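# Unplug the clipped cord from the power strip

## Task

Pull out the plug whose cord is held in the wire clip on the power strip, so the plug ends up away from that clip, and at the end neither gripper may be holding any other loose object.

## Robot and tools

Robot: two arms, left_arm and right_arm, each with a two-finger parallel gripper. Calibrated bases in the scene frame: left_arm at (+0.035, +0.264, 0) m, quat_wxyz (+1.000, 0, 0, -0.004); right_arm at (+0.010, -0.350, 0) m, quat_wxyz (+1.000, 0, 0, -0.018). A two-camera stand is fixed to the floor behind the arms. Loose objects may occasionally get a brief push from outside.

Frames. Scene frame: origin at table-top height, halfway between the nominal bases, +z up, +x out over the table, left_arm toward +y (arm names do not match image left/right). Each arm's reported end_effector_position (m) and end_effector_quat_wxyz, its Hand target, velocities and wrist-camera pose are in that arm's own base frame. The table and fixed cameras use the scene frame. Motion offsets are along the axes of the arm's current Hand target. Gripper axes: fingers point along +z and open/close along y; the reported position is between the pads, about 1 cm behind the tips. Reported poses may be off by a few cm, more at long reach.

Row layout (used by execute_actions and move): one list of 14 numbers for both arms, each in [-1, 1]: dx, dy, dz, rx, ry, rz, opening for left_arm, then the same seven for right_arm. The first six per arm are an offset, not a pose: measured from that arm's Hand target at the start of the action or move, in the Hand target's own axes; 1.0 = 0.6 m or 180 degrees; rx, ry, rz form one rotation vector. Opening is absolute: +1 fully open (0.094 m), -1 closed. Six zeros re-commands the current Hand target. Always send the gripper the opening you want; 0 means half open, not unchanged.

execute_actions(actions, cameras): actions is a list of actions; each action is a list of up to 15 rows, one per 1/30 s step, the last row held for unfilled steps. Every row counts from the action's start pose, not the previous row, and repeating an offset in a later action moves further. Returns robot state; images only for an empty list or when cameras names them. An empty list also reports the scene number and task.

move(target, speed, blend, opening_speed, grip_force, blocking, cameras): straight-line path toward target, one 14-number row or a list of up to 15 rows; all rows are offsets from the same starting Hand targets. speed in m/s, 0.002 to 2.9, default 0.25 (turns up to twice that in rad/s), one value or one per target. blend in m rounds corners of a list; 0 stops at each. opening_speed: rate of opening change per second on the -1..+1 scale, at least 0.2. grip_force: newtons per pad, 10 to 50, one or one per arm, persists; lower force closes slowly. blocking=false returns after about 0.5 s while the move runs. Paths last at least 0.5 s, stop after 10 s, ignore obstacles and the other arm. Result adds a move: line: done, off_target, moving, held or fault, plus limits (paced = pose clipped, held = steps withheld). An unnamed arm is done (within 10 mm and 2 degrees).

wait(seconds 0 to 10): scene runs, arms hold commands; a running move continues. stop(): brakes a running move. zoom_image(camera, region=[x0,y0,x1,y1] pixels, at most 504x504): closer view of the newest image; camera one of cam_high, cam_low, cam_left_wrist, cam_right_wrist. Images come from cam_high, cam_left_wrist, cam_right_wrist, each 896x504. finished_scene(scene): ends scene 1 or 2 irreversibly; the goal must already hold with the robot hands-off.

Result lines: Hand target is the last commanded pose after clipping; grippers often rest short of it, and any next command re-requests it; add the remaining gap as an offset if needed. Joint positions (last value is opening in m), Joint torques (include arm weight, wrap at plus or minus 28 N m for joints 1-3), grip_measured (opening on the command scale, reads up to about 2.5 mm wide empty, narrower than a squeezed part), grip_effort_nm (negative = closing; not pad force), Tool commands, Joint velocities (may be omitted when all within noise), MOTOR HOT at 75 °C; OVER-TEMPERATURE FAULT at 90 °C folds and disables that arm.

Control notes: orientation commands are clipped to 40 degrees from the measured one each step. Small moves may not start. Friction can leave a gripper a few cm off in free air. To release, command an opening well above grip_measured. Close slowly on fragile items. Avoid paths near an arm's own base. Joint ranges (rad): waist -2.618..3.054, shoulder 0..3.142, elbow 0..3.142 (straight 2.901), wrist pitch and yaw -1.571..1.571, wrist roll -2.094..2.094.

Avoid: dropping anything or letting anything leave the table, releasing moving parts, fast impacts, hard pushes on fixed or heavy items, arms touching each other or a gripper closing on the other arm's fingers, strain on wrist-camera cables, arm stops, and long holds at full stretch or pushing an unreachable pose (motor heat). A blocked arm keeps pressing until commanded back past its gripper.

Each tool is called as name([rows], argument=value, ...), one row to a line, values as JSON.

## Session

execute_actions(actions=[])

Scene clock: 0.00 s.
left_arm: end_effector_position=(+0.2201, -0.0507, +0.2060) grip_measured=+1.000 grip_effort_nm=n/a end_effector_quat_wxyz=(+0.472, -0.185, +0.859, -0.074) | right_arm: end_effector_position=(+0.2638, +0.0336, +0.2083) grip_measured=+1.000 grip_effort_nm=n/a end_effector_quat_wxyz=(+0.602, +0.176, +0.775, +0.076)
Joint positions: left_arm=[-0.722 0.597 0.699 -0.842 -0.631 -0.861 0.094] | right_arm=[0.5 0.492 0.39 -0.217 0.574 0.527 0.094]
Joint velocities: within noise
Joint torques (N m): no reading
Heat: left arm: 40 °C; right arm: 36 °C.
Hand target: left_arm +0.2204, -0.0492, +0.2113; +0.478, -0.188, +0.855, -0.074 | right_arm +0.2635, +0.0327, +0.2141; +0.607, +0.178, +0.771, +0.078
Tool commands: left_gripper/opening=+1.0 right_gripper/opening=+1.0

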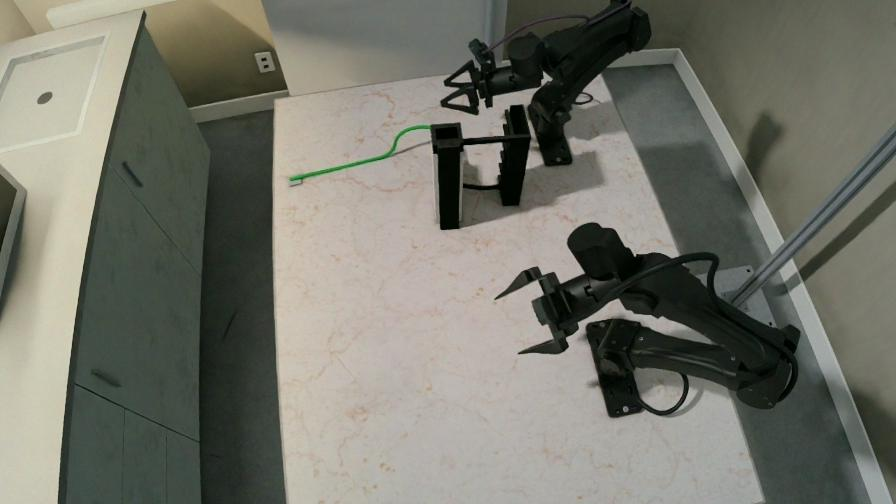

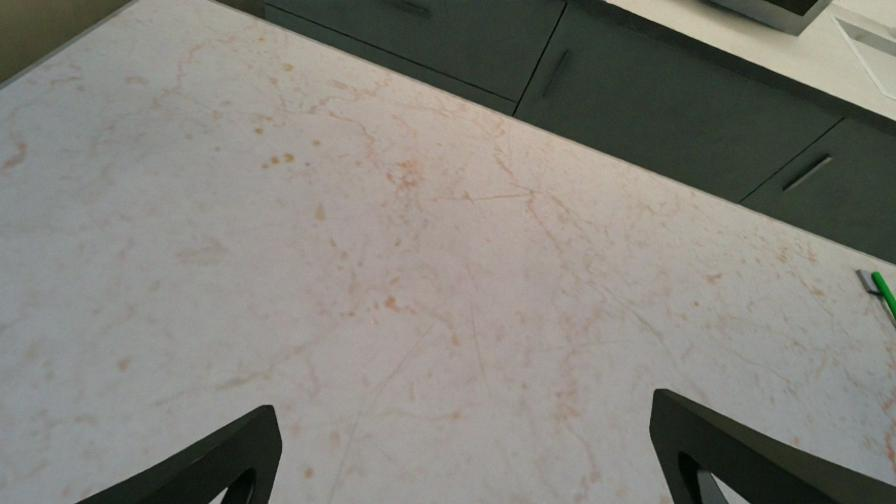

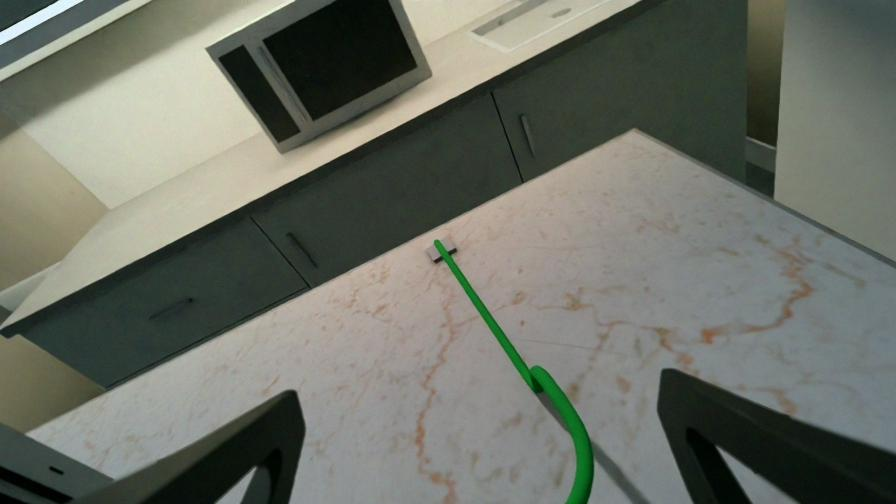

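zoom_image(camera="cam_high", region=[380, 60, 600, 250])

zoom_image(camera="cam_high", region=[270, 90, 480, 210])

Scaled by 2.291.

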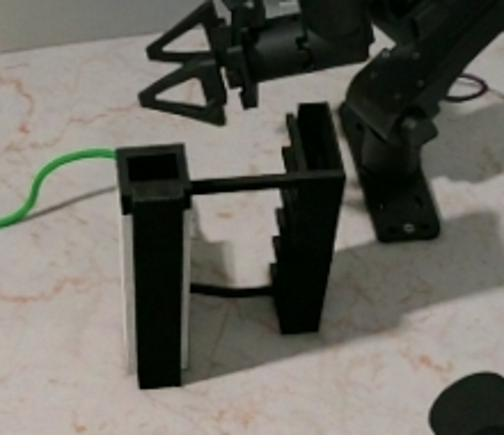

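Scaled by 2.400.

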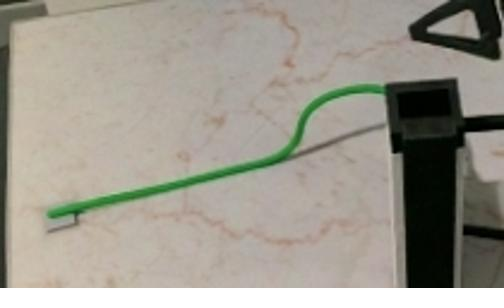

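move(target=[-0.13,0,-0.09,0.26,0.1,0.177,1,0,0,0,0,0,0,1], cameras=["all"])

Scene clock: 5.63 s.
left_arm: end_effector_position=(+0.2147, -0.0192, +0.2888) grip_measured=+1.000 grip_effort_nm=-0.01 end_effector_quat_wxyz=(+0.404, +0.212, +0.858, -0.236) | right_arm: end_effector_position=(+0.2638, +0.0336, +0.2083) grip_measured=+1.000 grip_effort_nm=0.02 end_effector_quat_wxyz=(+0.602, +0.176, +0.775, +0.076)
Joint positions: left_arm=[0.659 1.078 1.28 -1.57 0.959 1.037 0.094] | right_arm=[0.5 0.492 0.39 -0.217 0.574 0.527 0.094]
Joint torques (N m): left_arm=[0.36 -2.58 9.07 0.58 0.65 0.11] | right_arm=[-0.08 1.02 7.56 1.36 0.12 -0.04]
Heat: left arm: 41 °C; right arm: 37 °C.
Hand target: left_arm +0.2117, -0.0214, +0.3016; +0.380, +0.262, +0.835, -0.300 | right_arm +0.2635, +0.0327, +0.2141; +0.607, +0.178, +0.771, +0.078
Off the commanded pose: left_arm 0.013 m, 10 deg | right_arm 0.006 m, 1 deg.
joint sent to its limit (left arm) — joint 4 (wrist pitch), lower limit. The joint targets are off in orientation, not in position.
move: off_target (left_arm)

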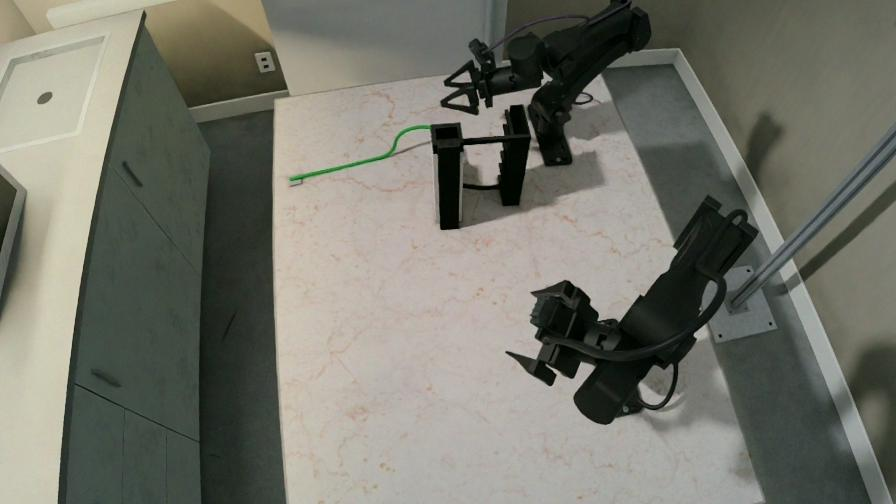

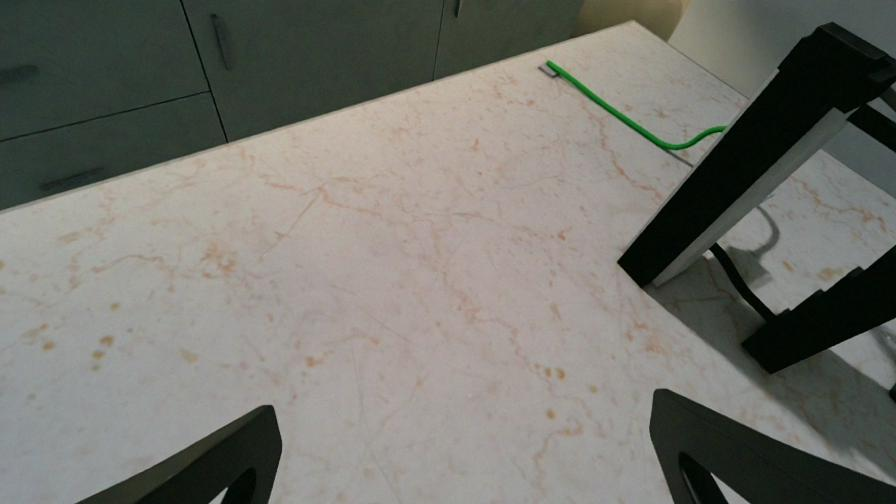

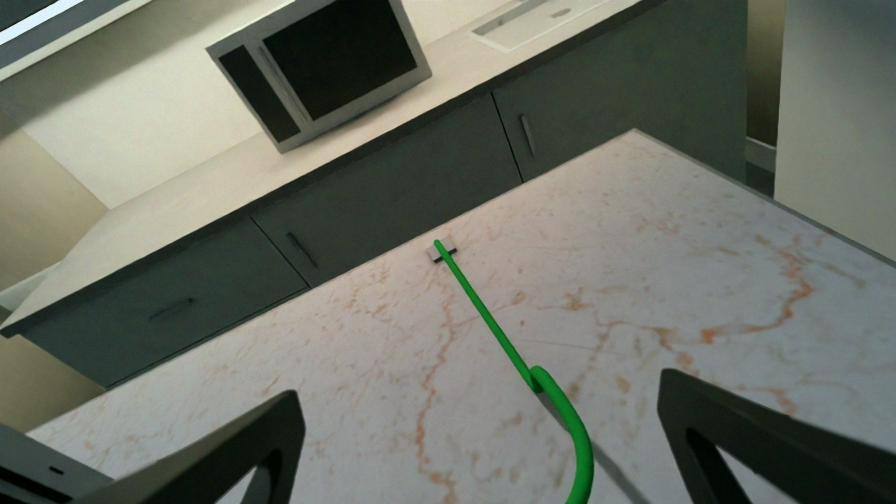

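move(target=[0,0,0,0,0,0,1,-0.225,-0.062,-0.07,-0.277,0.2,-0.077,1], cameras=["all"])

Scene clock: 10.93 s.
left_arm: end_effector_position=(+0.2146, -0.0192, +0.2888) grip_measured=+1.000 grip_effort_nm=-0.01 end_effector_quat_wxyz=(+0.404, +0.212, +0.858, -0.236) | right_arm: end_effector_position=(+0.2469, -0.0495, +0.3240) grip_measured=+1.000 grip_effort_nm=0.02 end_effector_quat_wxyz=(+0.471, -0.091, +0.847, +0.230)
Joint positions: left_arm=[0.659 1.078 1.28 -1.57 0.959 1.038 0.094] | right_arm=[-0.891 1.225 1.421 -1.539 -1.091 -0.967 0.094]
Joint torques (N m): left_arm=[0.31 -2.59 9.11 0.6 0.64 0.09] | right_arm=[-0.8 -3.48 7.24 0.11 -0.61 -0.14]
Heat: left arm: 41 °C; right arm: 37 °C.
Hand target: left_arm +0.2117, -0.0214, +0.3016; +0.380, +0.262, +0.835, -0.300 | right_arm +0.2434, -0.0474, +0.3347; +0.370, -0.211, +0.827, +0.368
Off the commanded pose: left_arm 0.013 m, 10 deg | right_arm 0.011 m, 24 deg.
joint sent to its limit (left arm) — joint 4 (wrist pitch), lower limit. The joint targets are off in orientation, not in position.
joint sent to its limit (right arm) — joint 4 (wrist pitch), lower limit. The joint targets are off in orientation, not in position.
move: off_target (left_arm, right_arm)

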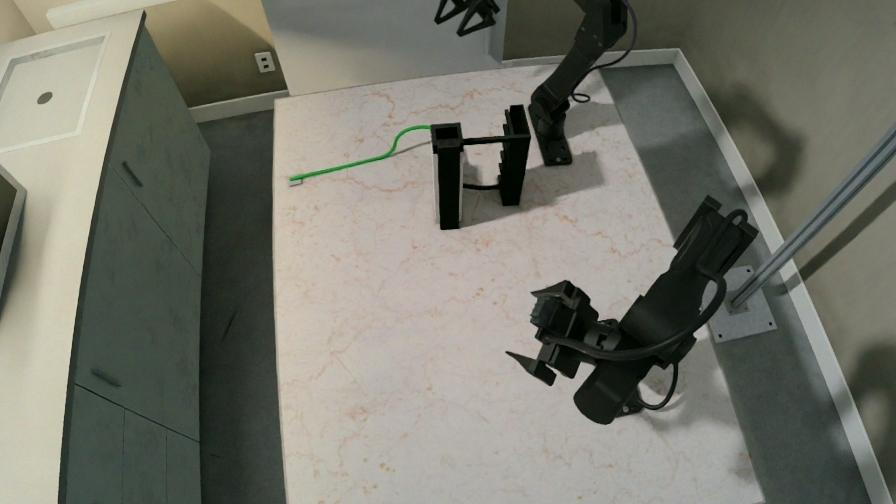

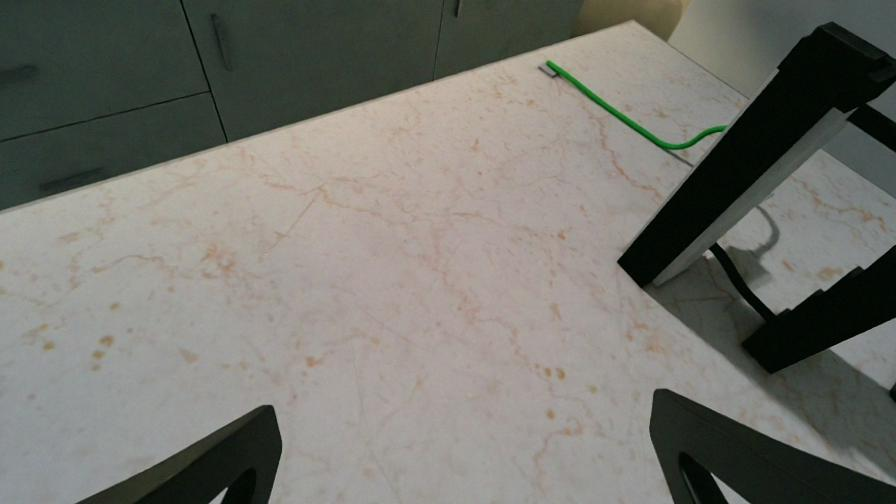

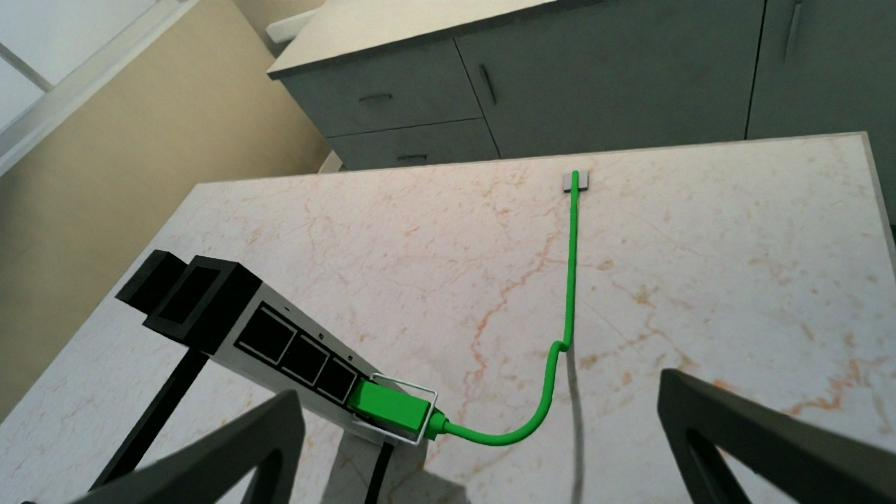

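zoom_image(camera="cam_right_wrist", region=[300, 330, 500, 470])

zoom_image(camera="cam_right_wrist", region=[90, 230, 594, 504])

Scaled by 2.520.

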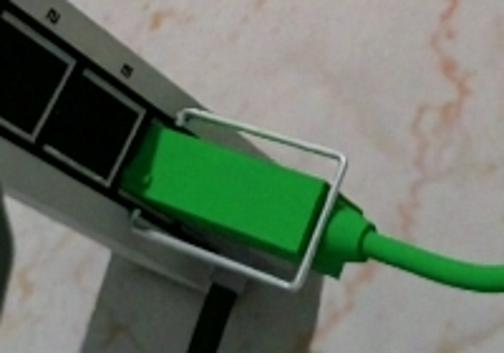

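Scaled by 1.000.

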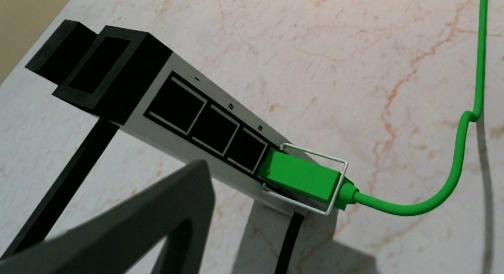

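move(target=[0,0,0,0,0,0,1,0.273,-0.123,0.058,-0.06,-0.082,-0.179,1], cameras=["cam_high","cam_right_wrist"])

Scene clock: 17.67 s.
left_arm: end_effector_position=(+0.2146, -0.0192, +0.2888) grip_measured=+1.000 grip_effort_nm=-0.01 end_effector_quat_wxyz=(+0.404, +0.212, +0.858, -0.236) | right_arm: end_effector_position=(+0.1976, -0.0788, +0.1537) grip_measured=+1.000 grip_effort_nm=0.02 end_effector_quat_wxyz=(+0.434, -0.303, +0.823, +0.206)
Joint positions: left_arm=[0.659 1.078 1.28 -1.57 0.959 1.038 0.094] | right_arm=[-1.122 1.491 0.973 -1.542 -0.915 -2.072 0.094]
Joint torques (N m): left_arm=[0.34 -2.58 9.1 0.6 0.64 0.09] | right_arm=[0.75 -3.9 6.46 -0.84 -0.53 -0.09]
Heat: left arm: 42 °C; right arm: 38 °C.
Hand target: left_arm +0.2117, -0.0214, +0.3016; +0.380, +0.262, +0.835, -0.300 | right_arm +0.2006, -0.0805, +0.1598; +0.537, -0.416, +0.645, +0.350
Off the commanded pose: left_arm 0.013 m, 10 deg | right_arm 0.007 m, 32 deg.
joint sent to its limit (left arm) — joint 4 (wrist pitch), lower limit. The joint targets are off in orientation, not in position.
joint sent to its limit (right arm) — joint 4 (wrist pitch), lower limit; joint 6 (wrist roll), lower limit. The joint targets are off in orientation, not in position.
move: off_target (left_arm, right_arm)
Images, in order (width x height): cam_high 896x504, cam_right_wrist 896x504.

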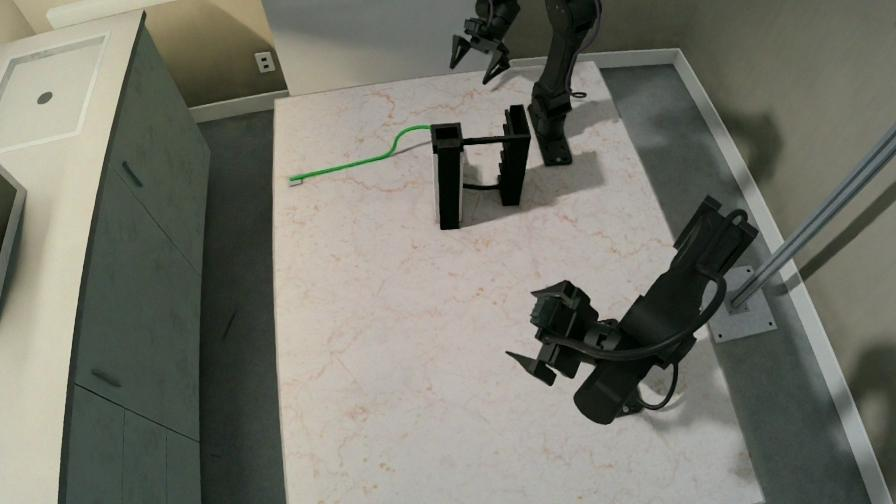

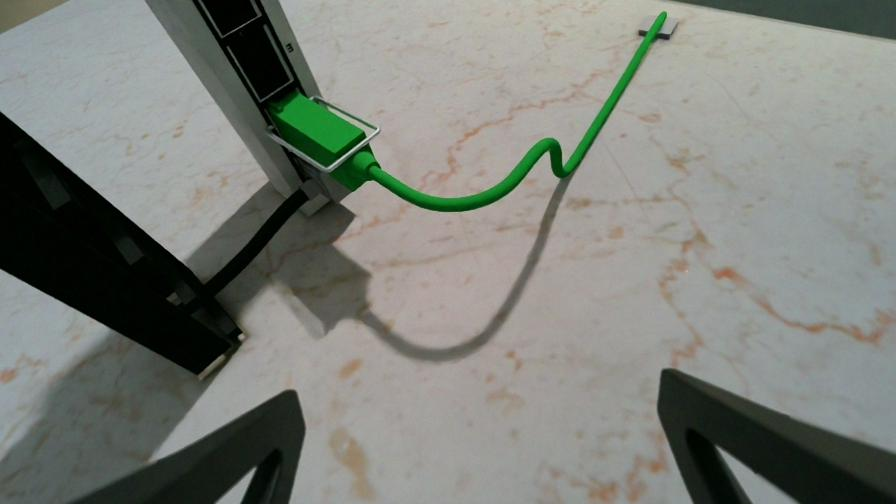

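move(target=[0,0,0,0,0,0,1,0.012,0.021,0.215,0.221,0.051,0.058,-1], cameras=["cam_high","cam_right_wrist"])

Scene clock: 25.77 s.
left_arm: end_effector_position=(+0.2146, -0.0192, +0.2888) grip_measured=+1.000 grip_effort_nm=-0.02 end_effector_quat_wxyz=(+0.404, +0.212, +0.858, -0.236) | right_arm: end_effector_position=(+0.2401, +0.0375, +0.1289) grip_measured=-0.987 grip_effort_nm=-0.68 end_effector_quat_wxyz=(+0.555, -0.171, +0.804, +0.124)
Joint positions: left_arm=[0.659 1.078 1.28 -1.57 0.959 1.038 0.094] | right_arm=[-0.372 0.416 0.179 -0.259 -0.736 -0.34 0.001]
Joint torques (N m): left_arm=[0.34 -2.59 9.11 0.6 0.64 0.09] | right_arm=[0.7 0.94 6.04 1.39 -0.22 0.05]
Heat: left arm: 43 °C; right arm: 37 °C.
Hand target: left_arm +0.2117, -0.0214, +0.3016; +0.380, +0.262, +0.835, -0.300 | right_arm +0.2403, +0.0394, +0.1300; +0.561, -0.176, +0.800, +0.123
Off the commanded pose: left_arm 0.013 m, 10 deg | right_arm 0.002 m, 1 deg.
joint sent to its limit (left arm) — joint 4 (wrist pitch), lower limit. The joint targets are off in orientation, not in position.
move: off_target (left_arm)
Images, in order (width x height): cam_high 896x504, cam_right_wrist 896x504.

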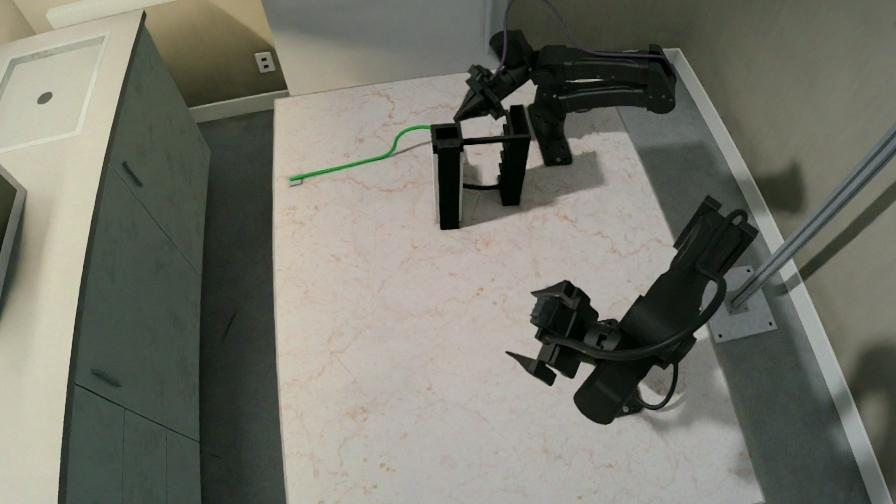

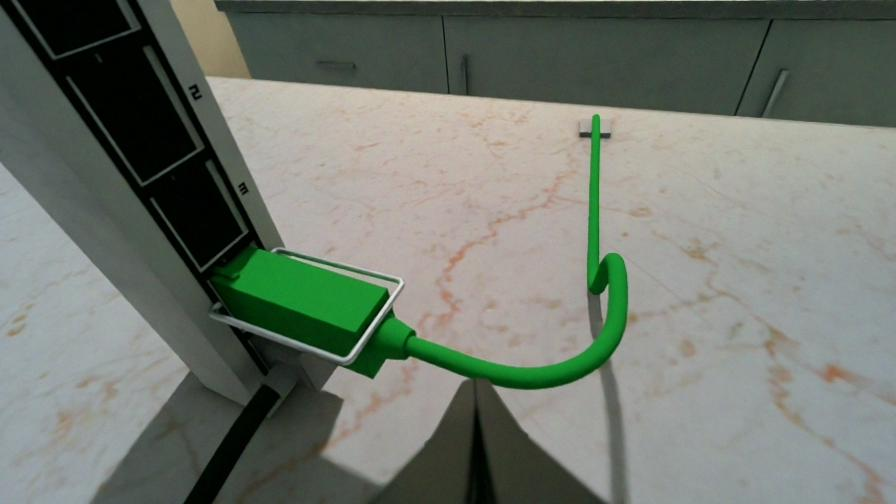

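move([
  [0,0,0,0,0,0,1,0.093,0.046,0.058,0,0,0,-1],
  [0,0,0,0,0,0,1,0.068,0.058,0.124,0,0,0,-1],
], speed=0.12, cameras=["cam_right_wrist"])

zoom_image(camera="cam_right_wrist", region=[300, 220, 600, 480])

Scene clock: 34.07 s.
left_arm: end_effector_position=(+0.2146, -0.0192, +0.2888) grip_measured=+1.000 grip_effort_nm=-0.02 end_effector_quat_wxyz=(+0.404, +0.212, +0.858, -0.236) | right_arm: end_effector_position=(+0.2762, +0.0933, +0.0627) grip_measured=-0.987 grip_effort_nm=-0.67 end_effector_quat_wxyz=(+0.537, -0.180, +0.815, +0.123)
Joint positions: left_arm=[0.659 1.078 1.28 -1.57 0.959 1.038 0.094] | right_arm=[0.167 1.098 -0.004 0.683 -0.252 -0.104 0.001]
Joint torques (N m): left_arm=[0.32 -2.59 9.1 0.6 0.65 0.09] | right_arm=[0.58 -0.72 4.78 1.72 -0.04 0.07]
Heat: left arm: 43 °C; right arm: 37 °C.
Hand target: left_arm +0.2117, -0.0214, +0.3016; +0.380, +0.262, +0.835, -0.300 | right_arm +0.2766, +0.0946, +0.0663; +0.561, -0.176, +0.800, +0.123
Off the commanded pose: left_arm 0.013 m, 10 deg | right_arm 0.004 m, 3 deg.
joint sent to its limit (left arm) — joint 4 (wrist pitch), lower limit. The joint targets are off in orientation, not in position.
joint sent to its limit (right arm) — joint 3 (elbow), lower limit, where the elbow is as bent as it goes. The joint targets still meet the commanded pose.
move: off_target (left_arm, right_arm)
Images, in order (width x height): cam_right_wrist 896x504.

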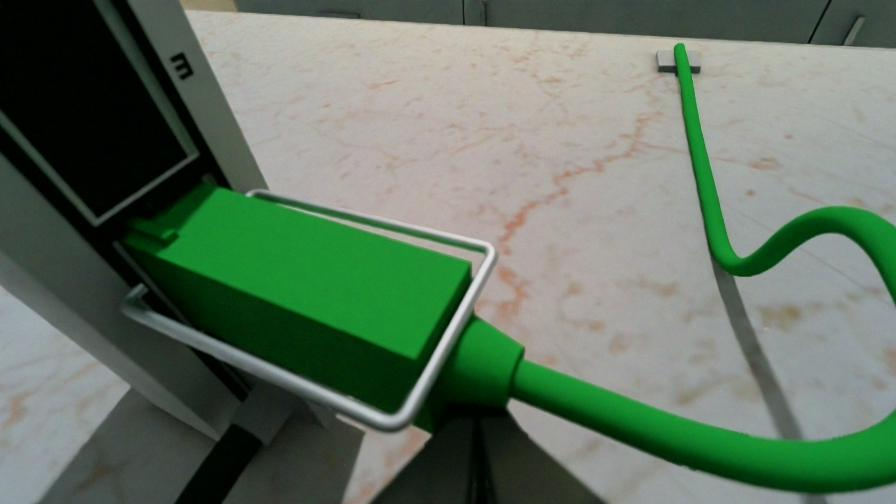

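Scaled by 1.680.

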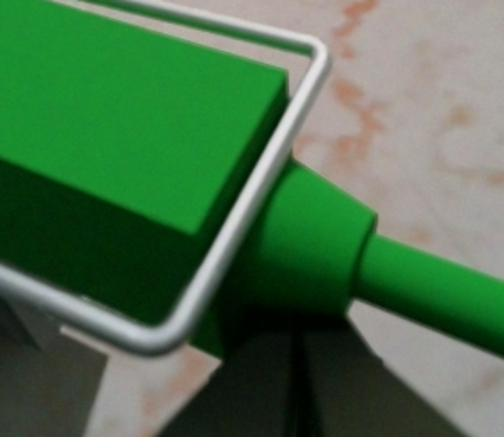

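move([
  [0,0,0,0,0,0,1,0.010,0.042,-0.029,0,0,0,-1],
  [0,0,0,0,0,0,1,-0.003,0.031,-0.001,0,0,0,-1],
], speed=0.1, cameras=["cam_right_wrist"])

zoom_image(camera="cam_right_wrist", region=[300, 220, 600, 480])

Scene clock: 37.57 s.
left_arm: end_effector_position=(+0.2146, -0.0192, +0.2888) grip_measured=+1.000 grip_effort_nm=-0.01 end_effector_quat_wxyz=(+0.404, +0.212, +0.858, -0.236) | right_arm: end_effector_position=(+0.2648, +0.1111, +0.0577) grip_measured=-0.987 grip_effort_nm=-0.68 end_effector_quat_wxyz=(+0.522, -0.180, +0.825, +0.118)
Joint positions: left_arm=[0.659 1.078 1.28 -1.57 0.959 1.038 0.094] | right_arm=[0.338 1.032 -0.005 0.594 -0.09 -0.034 0.001]
Joint torques (N m): left_arm=[0.31 -2.59 9.11 0.6 0.64 0.09] | right_arm=[-0.9 -0.96 4.96 1.97 -0.11 -0.06]
Heat: left arm: 44 °C; right arm: 37 °C.
Hand target: left_arm +0.2117, -0.0214, +0.3016; +0.380, +0.262, +0.835, -0.300 | right_arm +0.2689, +0.1114, +0.0681; +0.561, -0.176, +0.800, +0.123
Off the commanded pose: left_arm 0.013 m, 10 deg | right_arm 0.011 m, 5 deg.
joint sent to its limit (left arm) — joint 4 (wrist pitch), lower limit. The joint targets are off in orientation, not in position.
joint sent to its limit (right arm) — joint 3 (elbow), lower limit, where the elbow is as bent as it goes. The joint targets still meet the commanded pose.
move: off_target (left_arm, right_arm)
Images, in order (width x height): cam_right_wrist 896x504.

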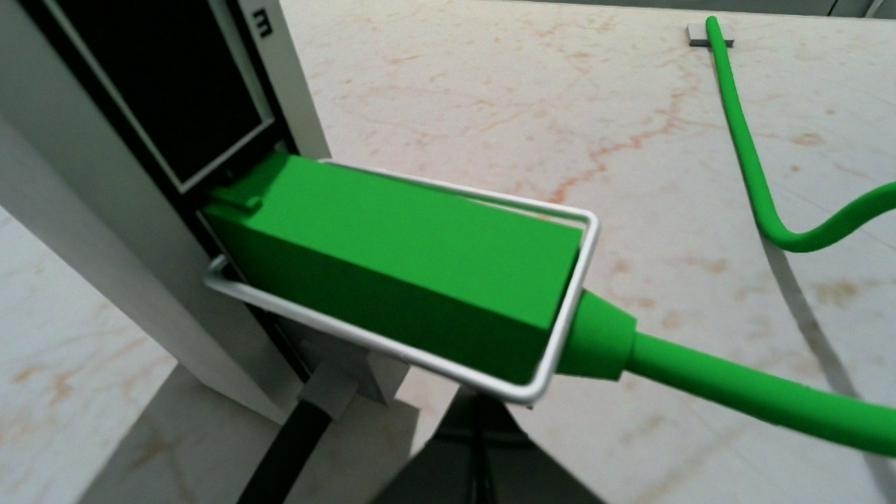

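Scaled by 1.680.

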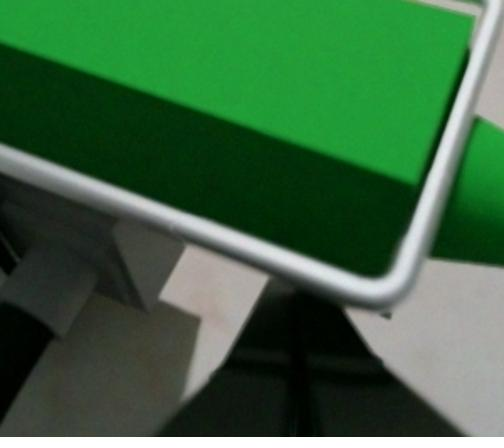

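move([
  [0,0,0,0,0,0,1,-0.042,0.0016,-0.0165,0,0,0,-1],
  [0,0,0,0,0,0,1,-0.090,0.006,-0.022,0,0,0,-1],
  [0,0,0,0,0,0,1,-0.142,0.05,-0.011,0,0,0,-1],
], speed=0.08, blend=0.01, cameras=["cam_right_wrist"])

Scene clock: 41.10 s.
left_arm: end_effector_position=(+0.2146, -0.0192, +0.2888) grip_measured=+1.000 grip_effort_nm=-0.02 end_effector_quat_wxyz=(+0.404, +0.212, +0.858, -0.236) | right_arm: end_effector_position=(+0.2709, +0.1426, +0.1320) grip_measured=-0.987 grip_effort_nm=-0.67 end_effector_quat_wxyz=(+0.541, -0.182, +0.813, +0.114)
Joint positions: left_arm=[0.659 1.078 1.28 -1.57 0.959 1.038 0.094] | right_arm=[0.544 0.8 0.244 0.154 0.107 0.034 0.001]
Joint torques (N m): left_arm=[0.32 -2.59 9.11 0.6 0.64 0.09] | right_arm=[0.68 -0.31 9.02 1.67 0.07 0.02]
Heat: left arm: 44 °C; right arm: 38 °C.
Hand target: left_arm +0.2117, -0.0214, +0.3016; +0.380, +0.262, +0.835, -0.300 | right_arm +0.2770, +0.1481, +0.1506; +0.561, -0.176, +0.800, +0.123
Off the commanded pose: left_arm 0.013 m, 10 deg | right_arm 0.020 m, 3 deg.
joint sent to its limit (left arm) — joint 4 (wrist pitch), lower limit. The joint targets are off in orientation, not in position.
move: off_target (left_arm, right_arm)
Images, in order (width x height): cam_right_wrist 896x504.

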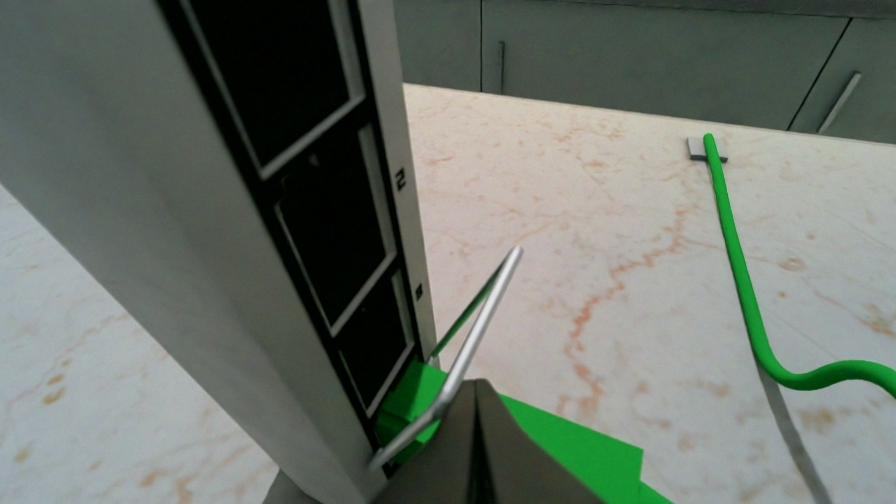

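move(target=[0,0,0,0,0,0,1,-0.023,0.027,0.005,0,0,0,-1], speed=0.08, cameras=["cam_right_wrist"])

Scene clock: 42.50 s.
left_arm: end_effector_position=(+0.2146, -0.0192, +0.2888) grip_measured=+1.000 grip_effort_nm=-0.02 end_effector_quat_wxyz=(+0.404, +0.212, +0.858, -0.236) | right_arm: end_effector_position=(+0.2788, +0.1368, +0.1437) grip_measured=-0.987 grip_effort_nm=-0.68 end_effector_quat_wxyz=(+0.553, -0.152, +0.815, +0.088)
Joint positions: left_arm=[0.659 1.078 1.28 -1.57 0.959 1.038 0.094] | right_arm=[0.581 0.816 0.283 0.141 0.221 0.063 0.001]
Joint torques (N m): left_arm=[0.32 -2.59 9.1 0.6 0.64 0.09] | right_arm=[6.42 1.1 10.85 1.46 -0.16 0.13]
Heat: left arm: 44 °C; right arm: 38 °C.
Hand target: left_arm +0.2117, -0.0214, +0.3016; +0.380, +0.262, +0.835, -0.300 | right_arm +0.2771, +0.1660, +0.1625; +0.561, -0.176, +0.800, +0.123
Off the commanded pose: left_arm 0.013 m, 10 deg | right_arm 0.035 m, 5 deg.
joint sent to its limit (left arm) — joint 4 (wrist pitch), lower limit. The joint targets are off in orientation, not in position.
move: off_target (left_arm, right_arm)
Images, in order (width x height): cam_right_wrist 896x504.

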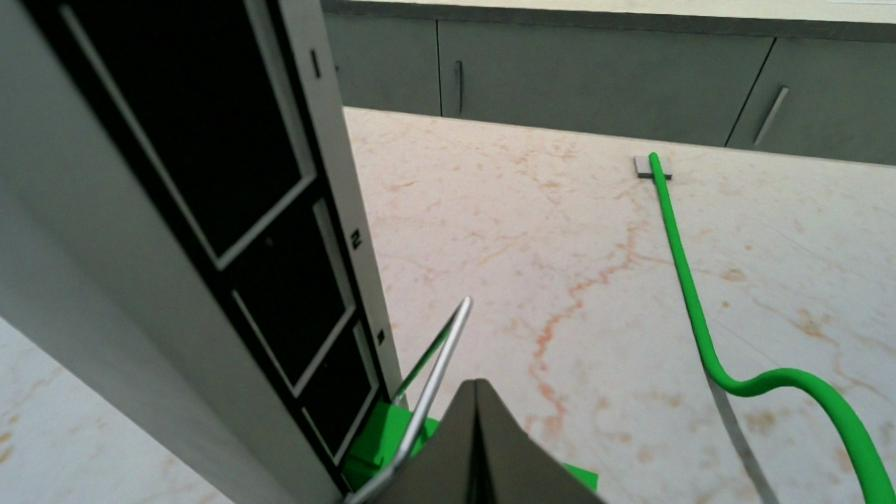

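move(target=[0,0,0,0,0,0,1,0.021,-0.054,-0.058,0,0,0,-1], speed=0.15, cameras=["cam_right_wrist","cam_high"])

Scene clock: 44.73 s.
left_arm: end_effector_position=(+0.2146, -0.0192, +0.2888) grip_measured=+1.000 grip_effort_nm=-0.02 end_effector_quat_wxyz=(+0.404, +0.212, +0.858, -0.236) | right_arm: end_effector_position=(+0.2614, +0.1190, +0.1673) grip_measured=-0.987 grip_effort_nm=-0.68 end_effector_quat_wxyz=(+0.569, -0.165, +0.797, +0.117)
Joint positions: left_arm=[0.659 1.078 1.28 -1.57 0.959 1.038 0.094] | right_arm=[0.448 0.575 0.283 -0.04 0.039 0.011 0.001]
Joint torques (N m): left_arm=[0.32 -2.59 9.11 0.6 0.64 0.09] | right_arm=[-0.46 -0.14 6.58 1.24 -0.3 -0.06]
Heat: left arm: 44 °C; right arm: 38 °C.
Hand target: left_arm +0.2117, -0.0214, +0.3016; +0.380, +0.262, +0.835, -0.300 | right_arm +0.2570, +0.1212, +0.1625; +0.561, -0.176, +0.800, +0.123
Off the commanded pose: left_arm 0.013 m, 10 deg | right_arm 0.007 m, 2 deg.
joint sent to its limit (left arm) — joint 4 (wrist pitch), lower limit. The joint targets are off in orientation, not in position.
move: off_target (left_arm)
Images, in order (width x height): cam_high 896x504, cam_right_wrist 896x504.

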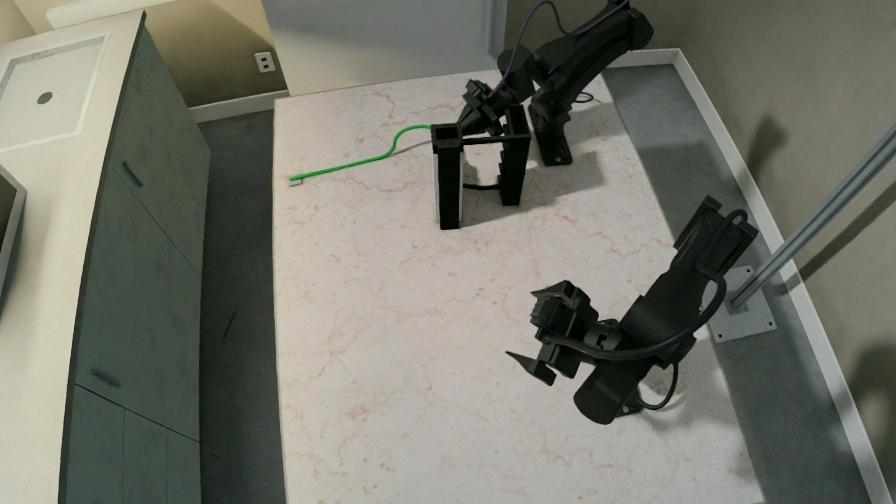

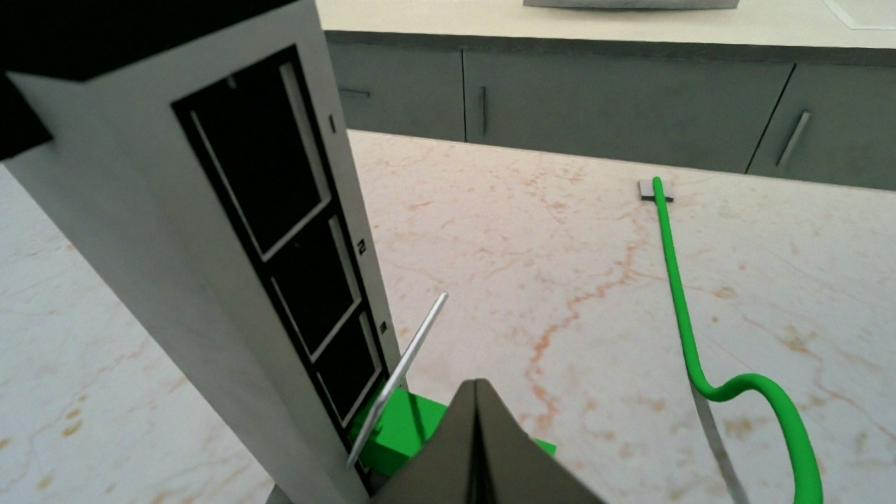

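move([
  [0,0,0,0,0,0,1,-0.125,-0.094,-0.086,0,0,0,-1],
  [0,0,0,0,0,0,1,-0.125,-0.094,-0.086,0.382,0.245,0.545,0.6],
], speed=[0.2,0.5], cameras=["cam_right_wrist","cam_high"])

Scene clock: 52.13 s.
left_arm: end_effector_position=(+0.2146, -0.0192, +0.2888) grip_measured=+1.000 grip_effort_nm=-0.02 end_effector_quat_wxyz=(+0.404, +0.212, +0.858, -0.236) | right_arm: end_effector_position=(+0.2606, +0.0631, +0.2454) grip_measured=+0.597 grip_effort_nm=0.15 end_effector_quat_wxyz=(+0.062, +0.697, +0.706, +0.104)
Joint positions: left_arm=[0.659 1.078 1.28 -1.57 0.959 1.038 0.094] | right_arm=[0.231 1.421 1.627 -1.534 -0.005 1.789 0.075]
Joint torques (N m): left_arm=[0.31 -2.59 9.11 0.6 0.64 0.09] | right_arm=[-0.8 -3.89 7.2 0.23 -0.02 0.04]
Heat: left arm: 44 °C; right arm: 38 °C.
Hand target: left_arm +0.2117, -0.0214, +0.3016; +0.380, +0.262, +0.835, -0.300 | right_arm +0.2598, +0.0603, +0.2506; -0.001, +0.707, +0.707, +0.000
Off the commanded pose: left_arm 0.013 m, 10 deg | right_arm 0.006 m, 14 deg.
joint sent to its limit (left arm) — joint 4 (wrist pitch), lower limit. The joint targets are off in orientation, not in position.
joint sent to its limit (right arm) — joint 4 (wrist pitch), lower limit. The joint targets are off in orientation, not in position.
move: off_target (left_arm, right_arm); target 2's new opening was sent with right_arm's hand 0.006 m and 14 deg from that target
Images, in order (width x height): cam_high 896x504, cam_right_wrist 896x504.

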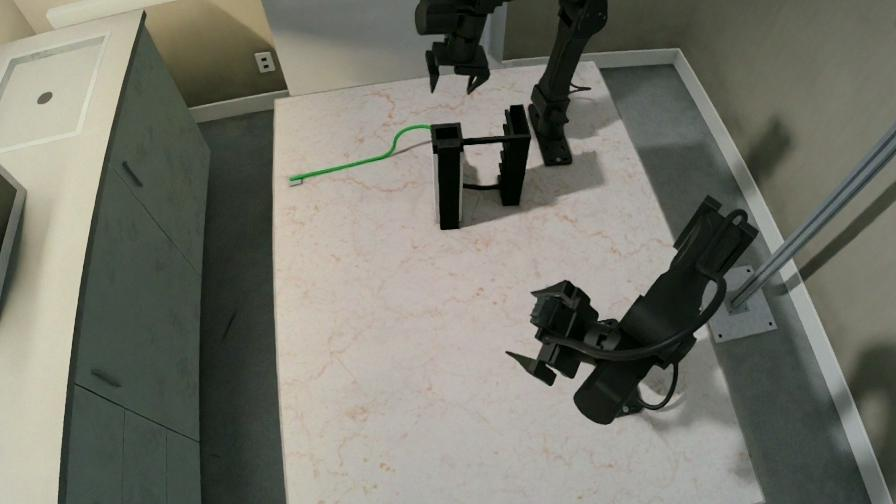

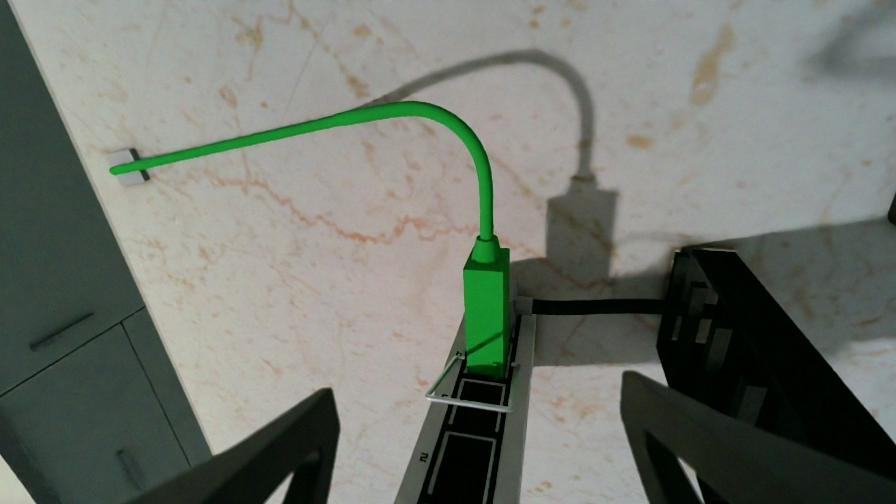

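move([
  [0,0,0,0,0,0,1,0.02,0.064,0.1,0,0,0,0.2],
  [0,0,0,0,0,0,1,0.083,0.064,0.15,0,0,0,0.2],
], speed=0.15, cameras=["cam_right_wrist"])

Scene clock: 55.87 s.
left_arm: end_effector_position=(+0.2146, -0.0192, +0.2888) grip_measured=+1.000 grip_effort_nm=-0.02 end_effector_quat_wxyz=(+0.404, +0.212, +0.858, -0.236) | right_arm: end_effector_position=(+0.2967, +0.1106, +0.1637) grip_measured=+0.203 grip_effort_nm=-0.12 end_effector_quat_wxyz=(-0.004, +0.705, +0.709, +0.003)
Joint positions: left_arm=[0.659 1.078 1.28 -1.57 0.959 1.038 0.094] | right_arm=[0.348 1.747 1.649 -1.469 -0.009 1.913 0.056]
Joint torques (N m): left_arm=[0.32 -2.59 9.11 0.6 0.64 0.09] | right_arm=[0.21 -7.02 5.15 0.08 0.03 0.08]
Heat: left arm: 44 °C; right arm: 38 °C.
Hand target: left_arm +0.2117, -0.0214, +0.3016; +0.380, +0.262, +0.835, -0.300 | right_arm +0.2981, +0.1101, +0.1606; -0.001, +0.707, +0.707, +0.000
Off the commanded pose: left_arm 0.013 m, 10 deg | right_arm 0.003 m, 1 deg.
joint sent to its limit (left arm) — joint 4 (wrist pitch), lower limit. The joint targets are off in orientation, not in position.
move: off_target (left_arm)
Images, in order (width x height): cam_right_wrist 896x504.

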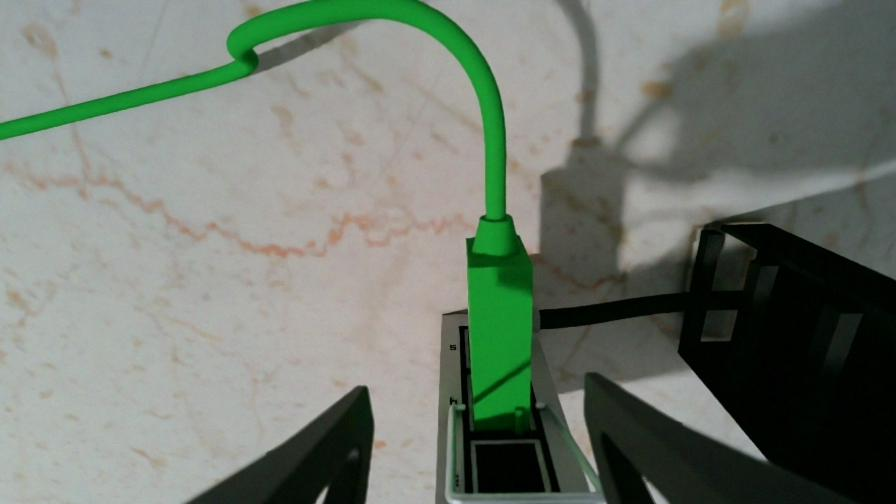

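move([
  [0,0,0,0,0,0,1,0,-0.014,0.04,0,0,0,0.2],
  [0,0,0,0,0,0,1,0,-0.014,0.125,0,0,0,0.2],
], speed=0.12, blend=0.01, cameras=["cam_right_wrist"])

Scene clock: 58.13 s.
left_arm: end_effector_position=(+0.2146, -0.0192, +0.2888) grip_measured=+1.000 grip_effort_nm=-0.02 end_effector_quat_wxyz=(+0.404, +0.212, +0.858, -0.236) | right_arm: end_effector_position=(+0.2888, +0.1088, +0.0824) grip_measured=+0.203 grip_effort_nm=-0.12 end_effector_quat_wxyz=(-0.009, +0.707, +0.707, -0.008)
Joint positions: left_arm=[0.659 1.078 1.28 -1.57 0.959 1.038 0.094] | right_arm=[0.352 1.747 1.325 -1.171 -0.009 1.923 0.056]
Joint torques (N m): left_arm=[0.32 -2.59 9.11 0.6 0.64 0.08] | right_arm=[0.68 -9.21 4.86 0.11 0.03 0.08]
Heat: left arm: 44 °C; right arm: 38 °C.
Hand target: left_arm +0.2117, -0.0214, +0.3016; +0.380, +0.262, +0.835, -0.300 | right_arm +0.2897, +0.1102, +0.0856; -0.001, +0.707, +0.707, +0.000
Off the commanded pose: left_arm 0.013 m, 10 deg | right_arm 0.004 m, 1 deg.
joint sent to its limit (left arm) — joint 4 (wrist pitch), lower limit. The joint targets are off in orientation, not in position.
move: off_target (left_arm)
Images, in order (width x height): cam_right_wrist 896x504.

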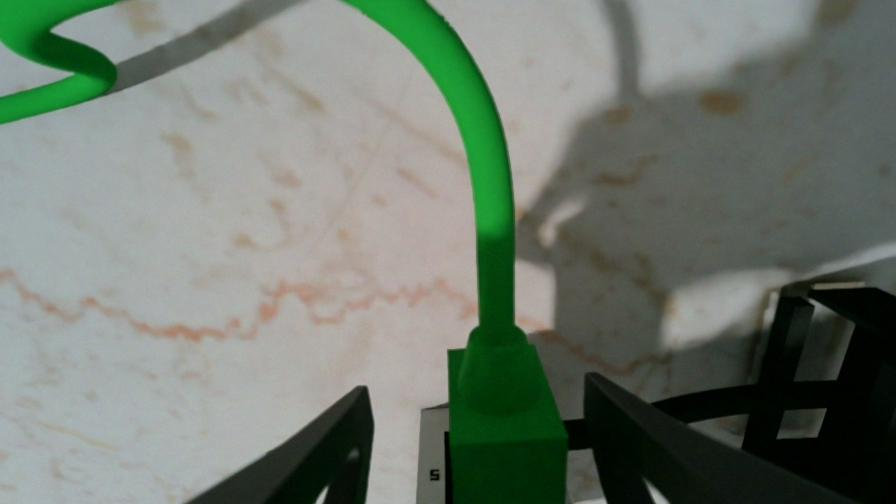

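move([
  [0,0,0,0,0,0,1,0.023,-0.008,-0.004,0,0,0,0.2],
  [0,0,0,0,0,0,1,0.023,-0.008,-0.004,0,0,0,-0.75],
], speed=0.1, opening_speed=0.8, cameras=["cam_right_wrist"])

Scene clock: 61.43 s.
left_arm: end_effector_position=(+0.2146, -0.0192, +0.2888) grip_measured=+1.000 grip_effort_nm=-0.02 end_effector_quat_wxyz=(+0.404, +0.212, +0.858, -0.236) | right_arm: end_effector_position=(+0.2834, +0.1223, +0.0824) grip_measured=-0.490 grip_effort_nm=-1.01 end_effector_quat_wxyz=(-0.009, +0.709, +0.705, -0.009)
Joint positions: left_arm=[0.659 1.078 1.28 -1.57 0.959 1.038 0.094] | right_arm=[0.399 1.747 1.325 -1.171 -0.009 1.974 0.024]
Joint torques (N m): left_arm=[0.32 -2.58 9.1 0.6 0.65 0.08] | right_arm=[0.72 -9.18 5.7 0 0.07 0.04]
Heat: left arm: 44 °C; right arm: 38 °C.
Hand target: left_arm +0.2117, -0.0214, +0.3016; +0.380, +0.262, +0.835, -0.300 | right_arm +0.2848, +0.1241, +0.0880; -0.001, +0.707, +0.707, +0.000
Off the commanded pose: left_arm 0.013 m, 10 deg | right_arm 0.006 m, 1 deg.
joint sent to its limit (left arm) — joint 4 (wrist pitch), lower limit. The joint targets are off in orientation, not in position.
move: off_target (left_arm)
Images, in order (width x height): cam_right_wrist 896x504.

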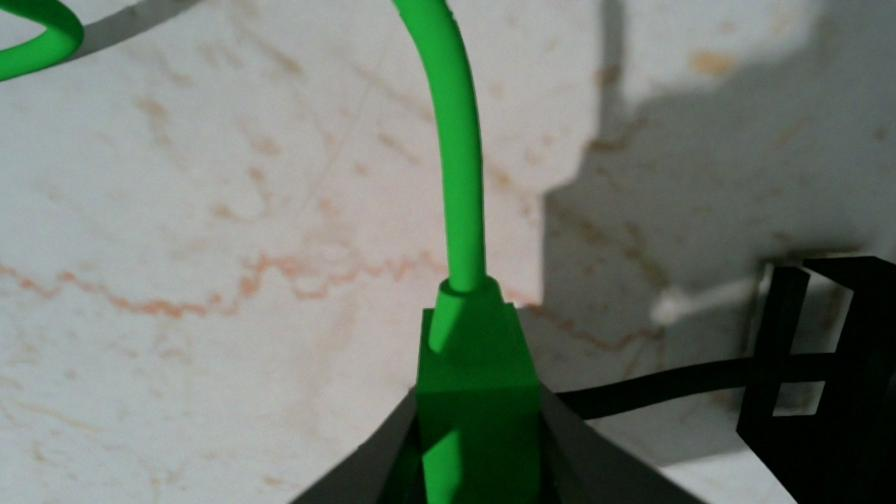

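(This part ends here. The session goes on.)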